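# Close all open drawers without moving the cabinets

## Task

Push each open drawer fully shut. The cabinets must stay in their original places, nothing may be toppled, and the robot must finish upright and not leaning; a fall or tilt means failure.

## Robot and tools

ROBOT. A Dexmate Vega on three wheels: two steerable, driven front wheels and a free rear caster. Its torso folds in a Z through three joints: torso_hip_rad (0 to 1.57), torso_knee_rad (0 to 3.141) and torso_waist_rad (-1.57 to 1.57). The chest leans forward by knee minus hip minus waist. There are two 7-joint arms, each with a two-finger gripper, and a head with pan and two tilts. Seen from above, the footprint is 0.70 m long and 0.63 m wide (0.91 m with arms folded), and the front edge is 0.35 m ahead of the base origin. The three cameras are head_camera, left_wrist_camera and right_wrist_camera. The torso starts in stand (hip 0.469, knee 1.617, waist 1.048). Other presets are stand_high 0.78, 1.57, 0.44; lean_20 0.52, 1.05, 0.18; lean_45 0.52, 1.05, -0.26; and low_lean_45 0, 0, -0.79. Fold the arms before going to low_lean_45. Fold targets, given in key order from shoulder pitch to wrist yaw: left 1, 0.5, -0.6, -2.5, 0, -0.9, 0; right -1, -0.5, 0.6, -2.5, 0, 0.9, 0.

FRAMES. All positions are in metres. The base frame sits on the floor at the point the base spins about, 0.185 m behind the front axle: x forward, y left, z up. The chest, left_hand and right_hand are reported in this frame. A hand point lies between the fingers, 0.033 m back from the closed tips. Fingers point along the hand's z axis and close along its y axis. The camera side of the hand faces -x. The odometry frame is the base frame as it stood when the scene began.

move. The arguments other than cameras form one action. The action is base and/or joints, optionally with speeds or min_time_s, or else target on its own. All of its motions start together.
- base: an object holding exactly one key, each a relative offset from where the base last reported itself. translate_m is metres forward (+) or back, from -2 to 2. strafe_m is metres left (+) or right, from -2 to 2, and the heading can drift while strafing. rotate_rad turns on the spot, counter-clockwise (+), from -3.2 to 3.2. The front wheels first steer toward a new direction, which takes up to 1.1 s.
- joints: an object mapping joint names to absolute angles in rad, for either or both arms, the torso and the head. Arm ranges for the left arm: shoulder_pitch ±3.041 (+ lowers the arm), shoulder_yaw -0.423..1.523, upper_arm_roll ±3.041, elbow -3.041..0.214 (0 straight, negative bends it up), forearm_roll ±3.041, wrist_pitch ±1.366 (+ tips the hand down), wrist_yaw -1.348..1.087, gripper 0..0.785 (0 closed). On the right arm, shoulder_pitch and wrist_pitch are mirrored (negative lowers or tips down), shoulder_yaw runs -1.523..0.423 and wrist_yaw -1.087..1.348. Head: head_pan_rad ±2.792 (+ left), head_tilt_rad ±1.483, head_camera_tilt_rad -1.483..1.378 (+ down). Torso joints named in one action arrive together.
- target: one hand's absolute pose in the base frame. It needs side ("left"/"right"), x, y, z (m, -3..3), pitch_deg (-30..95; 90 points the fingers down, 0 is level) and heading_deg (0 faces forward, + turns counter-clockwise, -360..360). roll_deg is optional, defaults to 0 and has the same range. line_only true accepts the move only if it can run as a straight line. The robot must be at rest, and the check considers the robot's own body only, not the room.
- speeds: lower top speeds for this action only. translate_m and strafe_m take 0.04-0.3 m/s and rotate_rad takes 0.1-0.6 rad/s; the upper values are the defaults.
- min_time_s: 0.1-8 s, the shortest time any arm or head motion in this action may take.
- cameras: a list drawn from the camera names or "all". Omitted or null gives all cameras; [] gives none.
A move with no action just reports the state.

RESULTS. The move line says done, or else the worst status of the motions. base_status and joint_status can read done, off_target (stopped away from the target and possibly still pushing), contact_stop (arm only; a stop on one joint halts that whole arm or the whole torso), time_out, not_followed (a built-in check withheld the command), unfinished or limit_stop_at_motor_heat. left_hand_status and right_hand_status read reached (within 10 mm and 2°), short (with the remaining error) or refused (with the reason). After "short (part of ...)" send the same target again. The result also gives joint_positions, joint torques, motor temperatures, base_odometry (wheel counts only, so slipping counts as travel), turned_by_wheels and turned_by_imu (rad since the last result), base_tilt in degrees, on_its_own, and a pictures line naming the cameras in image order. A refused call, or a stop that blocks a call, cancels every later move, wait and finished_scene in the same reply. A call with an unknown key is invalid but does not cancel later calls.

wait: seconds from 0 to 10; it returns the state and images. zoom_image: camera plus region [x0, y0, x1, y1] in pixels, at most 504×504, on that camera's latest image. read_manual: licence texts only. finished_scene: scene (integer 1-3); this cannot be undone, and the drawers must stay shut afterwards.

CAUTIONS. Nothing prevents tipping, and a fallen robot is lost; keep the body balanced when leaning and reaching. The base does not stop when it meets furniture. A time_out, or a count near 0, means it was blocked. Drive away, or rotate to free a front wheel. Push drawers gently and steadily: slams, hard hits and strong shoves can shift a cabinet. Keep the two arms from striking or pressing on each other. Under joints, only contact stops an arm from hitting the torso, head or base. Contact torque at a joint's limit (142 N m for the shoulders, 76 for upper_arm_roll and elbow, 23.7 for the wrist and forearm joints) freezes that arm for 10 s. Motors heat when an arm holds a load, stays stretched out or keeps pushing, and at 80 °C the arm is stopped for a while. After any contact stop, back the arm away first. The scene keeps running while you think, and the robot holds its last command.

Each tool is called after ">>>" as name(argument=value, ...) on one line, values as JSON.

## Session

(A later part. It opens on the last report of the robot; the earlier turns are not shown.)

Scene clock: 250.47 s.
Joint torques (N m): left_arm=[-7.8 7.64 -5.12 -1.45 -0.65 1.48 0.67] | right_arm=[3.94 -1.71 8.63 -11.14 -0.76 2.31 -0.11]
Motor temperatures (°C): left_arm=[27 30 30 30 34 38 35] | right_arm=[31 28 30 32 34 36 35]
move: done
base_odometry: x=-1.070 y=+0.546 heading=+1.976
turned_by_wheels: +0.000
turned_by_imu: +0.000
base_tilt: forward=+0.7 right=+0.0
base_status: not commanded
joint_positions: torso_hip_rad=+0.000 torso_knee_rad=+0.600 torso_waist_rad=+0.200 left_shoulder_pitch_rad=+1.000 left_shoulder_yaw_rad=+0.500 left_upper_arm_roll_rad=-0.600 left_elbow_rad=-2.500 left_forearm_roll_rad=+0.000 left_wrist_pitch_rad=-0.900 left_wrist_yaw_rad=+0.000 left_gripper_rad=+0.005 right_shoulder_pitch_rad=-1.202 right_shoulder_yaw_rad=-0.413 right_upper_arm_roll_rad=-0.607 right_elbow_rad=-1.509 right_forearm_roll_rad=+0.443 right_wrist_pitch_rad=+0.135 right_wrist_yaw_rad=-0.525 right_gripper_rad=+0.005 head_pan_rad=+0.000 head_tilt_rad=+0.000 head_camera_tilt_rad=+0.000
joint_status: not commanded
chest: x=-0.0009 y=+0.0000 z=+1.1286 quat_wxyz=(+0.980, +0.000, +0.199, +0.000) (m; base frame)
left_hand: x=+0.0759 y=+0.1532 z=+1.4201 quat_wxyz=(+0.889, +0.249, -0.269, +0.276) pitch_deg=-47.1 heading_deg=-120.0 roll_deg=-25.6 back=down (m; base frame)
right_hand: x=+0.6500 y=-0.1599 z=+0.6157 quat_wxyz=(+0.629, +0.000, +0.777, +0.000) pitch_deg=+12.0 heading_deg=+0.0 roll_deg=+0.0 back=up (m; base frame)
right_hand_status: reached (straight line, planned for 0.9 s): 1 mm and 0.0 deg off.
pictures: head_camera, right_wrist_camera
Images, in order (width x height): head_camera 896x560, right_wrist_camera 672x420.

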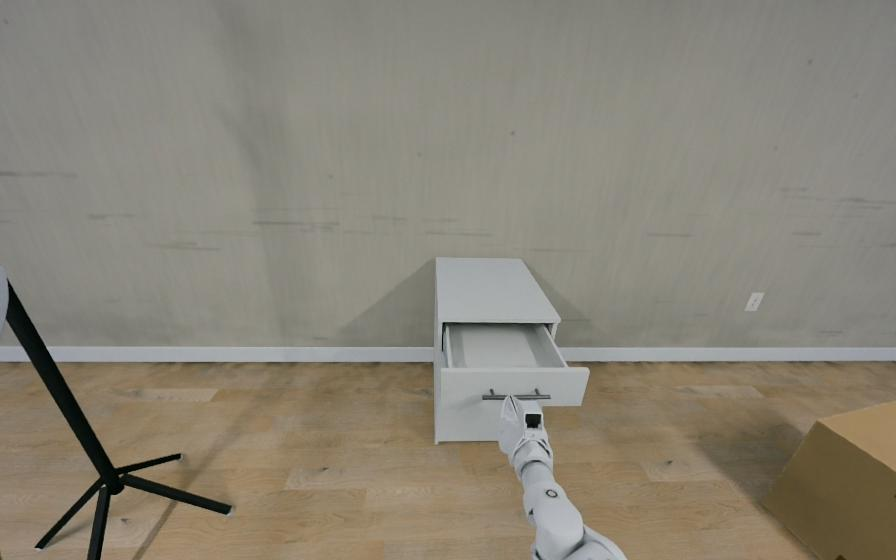

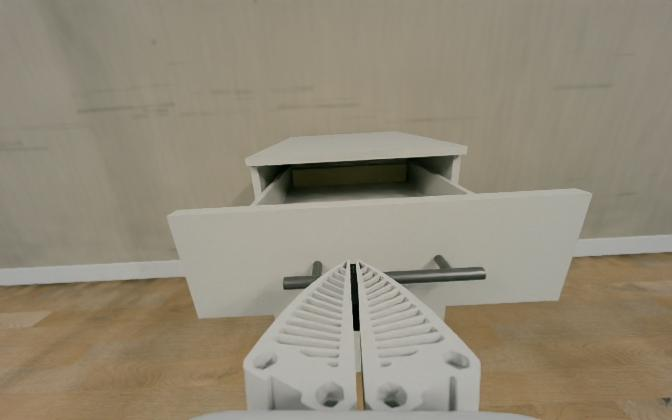

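>>> move(base={"translate_m":0.12}, speeds={"translate_m":0.08}, cameras=["head_camera","right_wrist_camera"])

Scene clock: 256.23 s.
Joint torques (N m): left_arm=[-7.61 5.21 -3.73 -2.58 0.07 1.71 0.43] | right_arm=[6.89 -0.68 7.77 -10.78 -1.11 2.52 -0.19]
Motor temperatures (°C): left_arm=[27 30 30 30 34 38 35] | right_arm=[31 28 30 32 34 36 35]
move: done
base_odometry: x=-1.117 y=+0.657 heading=+1.977
turned_by_wheels: +0.000
turned_by_imu: +0.001
base_tilt: forward=+0.7 right=-0.1
base_status: done
joint_positions: torso_hip_rad=+0.000 torso_knee_rad=+0.600 torso_waist_rad=+0.200 left_shoulder_pitch_rad=+1.000 left_shoulder_yaw_rad=+0.500 left_upper_arm_roll_rad=-0.600 left_elbow_rad=-2.500 left_forearm_roll_rad=+0.000 left_wrist_pitch_rad=-0.900 left_wrist_yaw_rad=+0.000 left_gripper_rad=+0.005 right_shoulder_pitch_rad=-1.204 right_shoulder_yaw_rad=-0.415 right_upper_arm_roll_rad=-0.606 right_elbow_rad=-1.515 right_forearm_roll_rad=+0.444 right_wrist_pitch_rad=+0.131 right_wrist_yaw_rad=-0.526 right_gripper_rad=+0.005 head_pan_rad=+0.000 head_tilt_rad=+0.000 head_camera_tilt_rad=+0.000
joint_status: not commanded
chest: x=-0.0009 y=+0.0000 z=+1.1286 quat_wxyz=(+0.980, +0.000, +0.199, +0.000) (m; base frame)
left_hand: x=+0.0760 y=+0.1532 z=+1.4201 quat_wxyz=(+0.889, +0.249, -0.269, +0.276) pitch_deg=-47.1 heading_deg=-120.0 roll_deg=-25.6 back=down (m; base frame)
right_hand: x=+0.6499 y=-0.1598 z=+0.6166 quat_wxyz=(+0.629, +0.000, +0.777, +0.000) pitch_deg=+12.0 heading_deg=+0.0 roll_deg=+0.0 back=up (m; base frame)
pictures: head_camera, right_wrist_camera
Images, in order (width x height): head_camera 896x560, right_wrist_camera 672x420.

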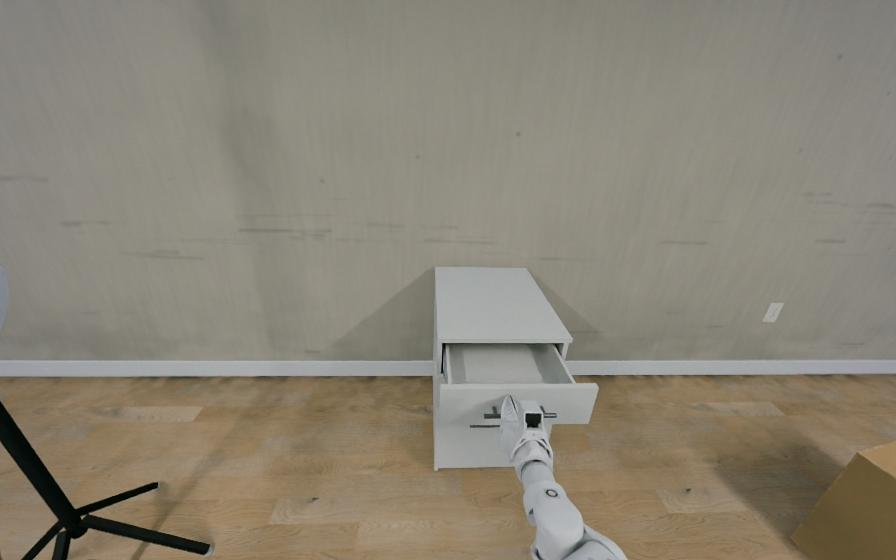

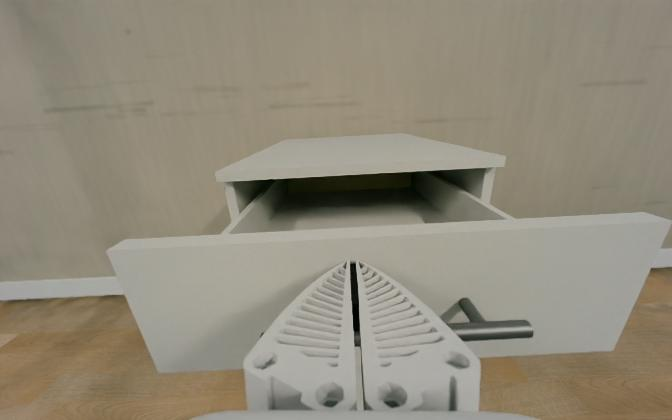

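>>> move(base={"translate_m":0.2}, speeds={"translate_m":0.08}, cameras=["head_camera","right_wrist_camera"])

Scene clock: 261.77 s.
Joint torques (N m): left_arm=[-9.53 8.01 -2.35 -2.5 -0.84 0.37 0.7] | right_arm=[8.74 -1.33 7.25 -10.71 -1.28 3.19 -0.09]
Motor temperatures (°C): left_arm=[27 30 30 30 34 38 35] | right_arm=[31 28 30 32 34 36 35]
move: done
base_odometry: x=-1.197 y=+0.840 heading=+1.977
turned_by_wheels: +0.000
turned_by_imu: +0.001
base_tilt: forward=+0.6 right=+0.0
base_status: done
joint_positions: torso_hip_rad=+0.000 torso_knee_rad=+0.600 torso_waist_rad=+0.200 left_shoulder_pitch_rad=+1.000 left_shoulder_yaw_rad=+0.500 left_upper_arm_roll_rad=-0.600 left_elbow_rad=-2.500 left_forearm_roll_rad=+0.000 left_wrist_pitch_rad=-0.900 left_wrist_yaw_rad=+0.000 left_gripper_rad=+0.005 right_shoulder_pitch_rad=-1.204 right_shoulder_yaw_rad=-0.415 right_upper_arm_roll_rad=-0.606 right_elbow_rad=-1.515 right_forearm_roll_rad=+0.444 right_wrist_pitch_rad=+0.131 right_wrist_yaw_rad=-0.526 right_gripper_rad=+0.005 head_pan_rad=+0.000 head_tilt_rad=+0.000 head_camera_tilt_rad=+0.000
joint_status: not commanded
chest: x=-0.0009 y=+0.0000 z=+1.1286 quat_wxyz=(+0.980, +0.000, +0.199, +0.000) (m; base frame)
left_hand: x=+0.0760 y=+0.1532 z=+1.4201 quat_wxyz=(+0.889, +0.249, -0.269, +0.276) pitch_deg=-47.1 heading_deg=-120.0 roll_deg=-25.6 back=down (m; base frame)
right_hand: x=+0.6498 y=-0.1599 z=+0.6165 quat_wxyz=(+0.629, +0.000, +0.777, +0.000) pitch_deg=+12.1 heading_deg=+0.0 roll_deg=+0.0 back=up (m; base frame)
pictures: head_camera, right_wrist_camera
Images, in order (width x height): head_camera 896x560, right_wrist_camera 672x420.

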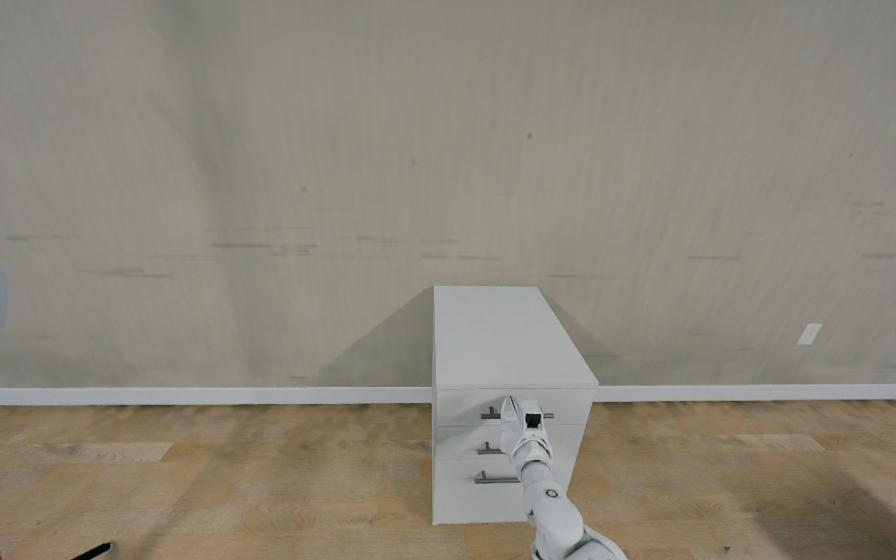

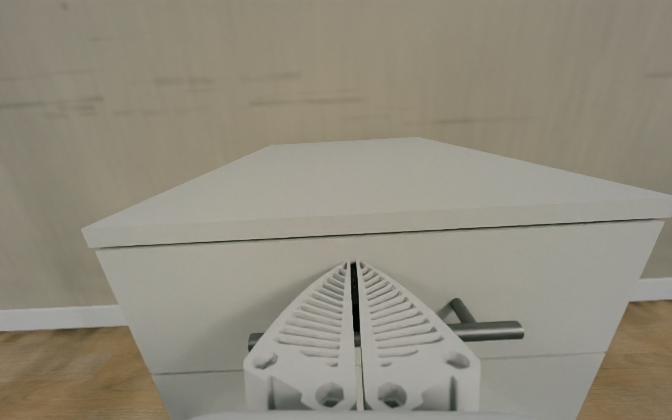

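>>> move(base={"translate_m":0.04}, speeds={"translate_m":0.04}, cameras=["head_camera","right_wrist_camera"])

Scene clock: 267.67 s.
Joint torques (N m): left_arm=[-9.39 4.41 -5.38 -0.97 -1.27 1.1 0.56] | right_arm=[26.19 -0.23 13.35 -13.6 -3.14 5.25 2.37]
Motor temperatures (°C): left_arm=[27 30 30 30 34 38 35] | right_arm=[31 28 30 32 34 36 35]
move: done
base_odometry: x=-1.213 y=+0.877 heading=+1.977
turned_by_wheels: +0.000
turned_by_imu: +0.000
base_tilt: forward=+0.6 right=+0.0
base_status: done
joint_positions: torso_hip_rad=+0.000 torso_knee_rad=+0.600 torso_waist_rad=+0.200 left_shoulder_pitch_rad=+1.000 left_shoulder_yaw_rad=+0.500 left_upper_arm_roll_rad=-0.600 left_elbow_rad=-2.500 left_forearm_roll_rad=+0.000 left_wrist_pitch_rad=-0.900 left_wrist_yaw_rad=+0.000 left_gripper_rad=+0.005 right_shoulder_pitch_rad=-1.205 right_shoulder_yaw_rad=-0.415 right_upper_arm_roll_rad=-0.607 right_elbow_rad=-1.515 right_forearm_roll_rad=+0.445 right_wrist_pitch_rad=+0.130 right_wrist_yaw_rad=-0.527 right_gripper_rad=+0.005 head_pan_rad=+0.000 head_tilt_rad=+0.000 head_camera_tilt_rad=+0.000
joint_status: not commanded
chest: x=-0.0011 y=+0.0000 z=+1.1286 quat_wxyz=(+0.980, +0.000, +0.199, +0.000) (m; base frame)
left_hand: x=+0.0757 y=+0.1532 z=+1.4201 quat_wxyz=(+0.889, +0.249, -0.269, +0.276) pitch_deg=-47.1 heading_deg=-120.0 roll_deg=-25.6 back=down (m; base frame)
right_hand: x=+0.6490 y=-0.1598 z=+0.6155 quat_wxyz=(+0.628, +0.000, +0.778, +0.000) pitch_deg=+12.2 heading_deg=+0.0 roll_deg=+0.0 back=up (m; base frame)
pictures: head_camera, right_wrist_camera
Images, in order (width x height): head_camera 896x560, right_wrist_camera 672x420.

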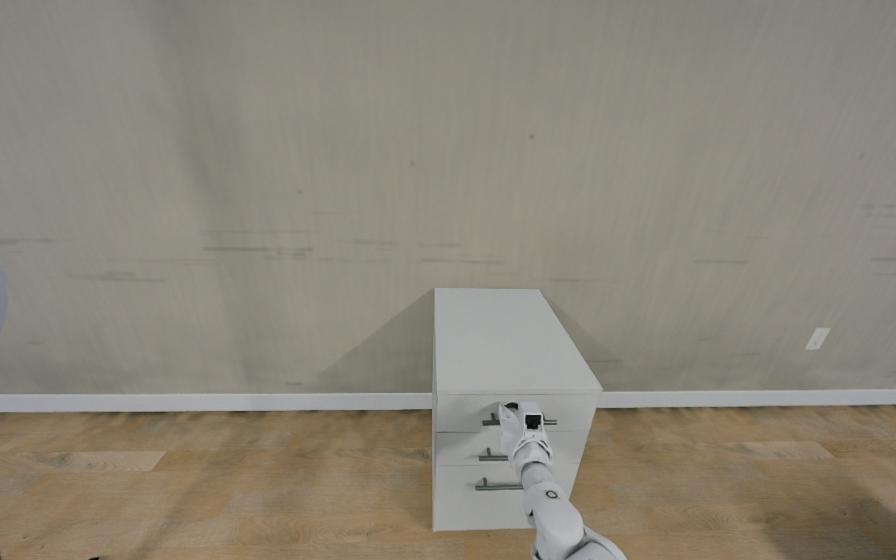

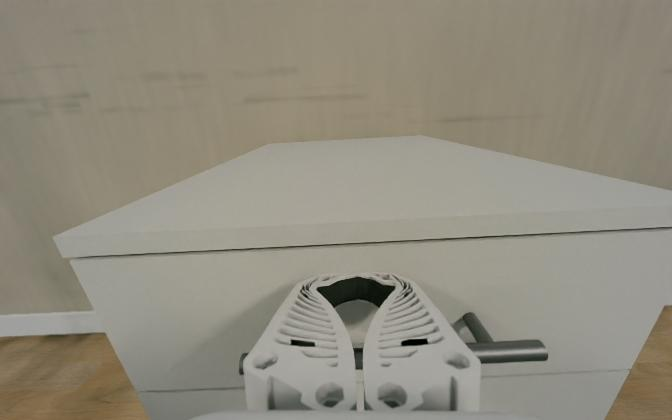

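>>> move(base={"translate_m":-0.25}, cameras=["head_camera"])

>>> finished_scene(scene=2)

Scene clock: 276.80 s.
Joint torques (N m): left_arm=[-7.24 8.55 -3.62 -2.05 -0.05 2.09 0.57] | right_arm=[14.92 -0.67 7.9 -12.16 -1.65 2.85 0.31]
Motor temperatures (°C): left_arm=[27 30 30 30 34 38 35] | right_arm=[32 28 30 33 34 37 35]
move: done
base_odometry: x=-1.113 y=+0.647 heading=+1.977
turned_by_wheels: +0.000
turned_by_imu: +0.001
base_tilt: forward=+0.6 right=-0.1
base_status: done
joint_positions: torso_hip_rad=+0.000 torso_knee_rad=+0.600 torso_waist_rad=+0.200 left_shoulder_pitch_rad=+1.000 left_shoulder_yaw_rad=+0.500 left_upper_arm_roll_rad=-0.600 left_elbow_rad=-2.500 left_forearm_roll_rad=+0.000 left_wrist_pitch_rad=-0.900 left_wrist_yaw_rad=+0.000 left_gripper_rad=+0.005 right_shoulder_pitch_rad=-1.204 right_shoulder_yaw_rad=-0.415 right_upper_arm_roll_rad=-0.606 right_elbow_rad=-1.515 right_forearm_roll_rad=+0.444 right_wrist_pitch_rad=+0.131 right_wrist_yaw_rad=-0.527 right_gripper_rad=+0.005 head_pan_rad=+0.000 head_tilt_rad=+0.000 head_camera_tilt_rad=+0.000
joint_status: not commanded
chest: x=-0.0009 y=+0.0000 z=+1.1286 quat_wxyz=(+0.980, +0.000, +0.199, +0.000) (m; base frame)
left_hand: x=+0.0759 y=+0.1532 z=+1.4201 quat_wxyz=(+0.889, +0.249, -0.269, +0.276) pitch_deg=-47.1 heading_deg=-120.0 roll_deg=-25.6 back=down (m; base frame)
right_hand: x=+0.6496 y=-0.1599 z=+0.6163 quat_wxyz=(+0.629, +0.000, +0.778, +0.000) pitch_deg=+12.1 heading_deg=+0.0 roll_deg=+0.0 back=up (m; base frame)
pictures: head_camera
Images, in order (width x height): head_camera 896x560.

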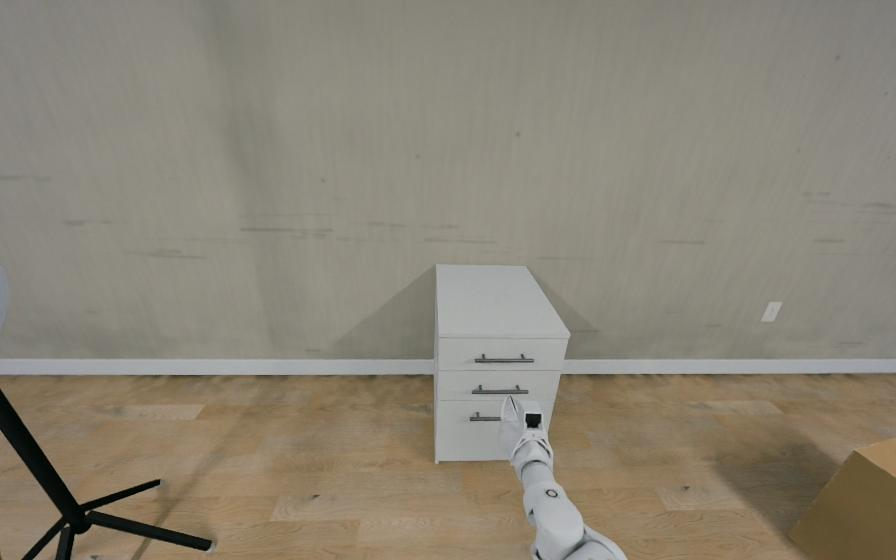

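The scene is finished: the task was done.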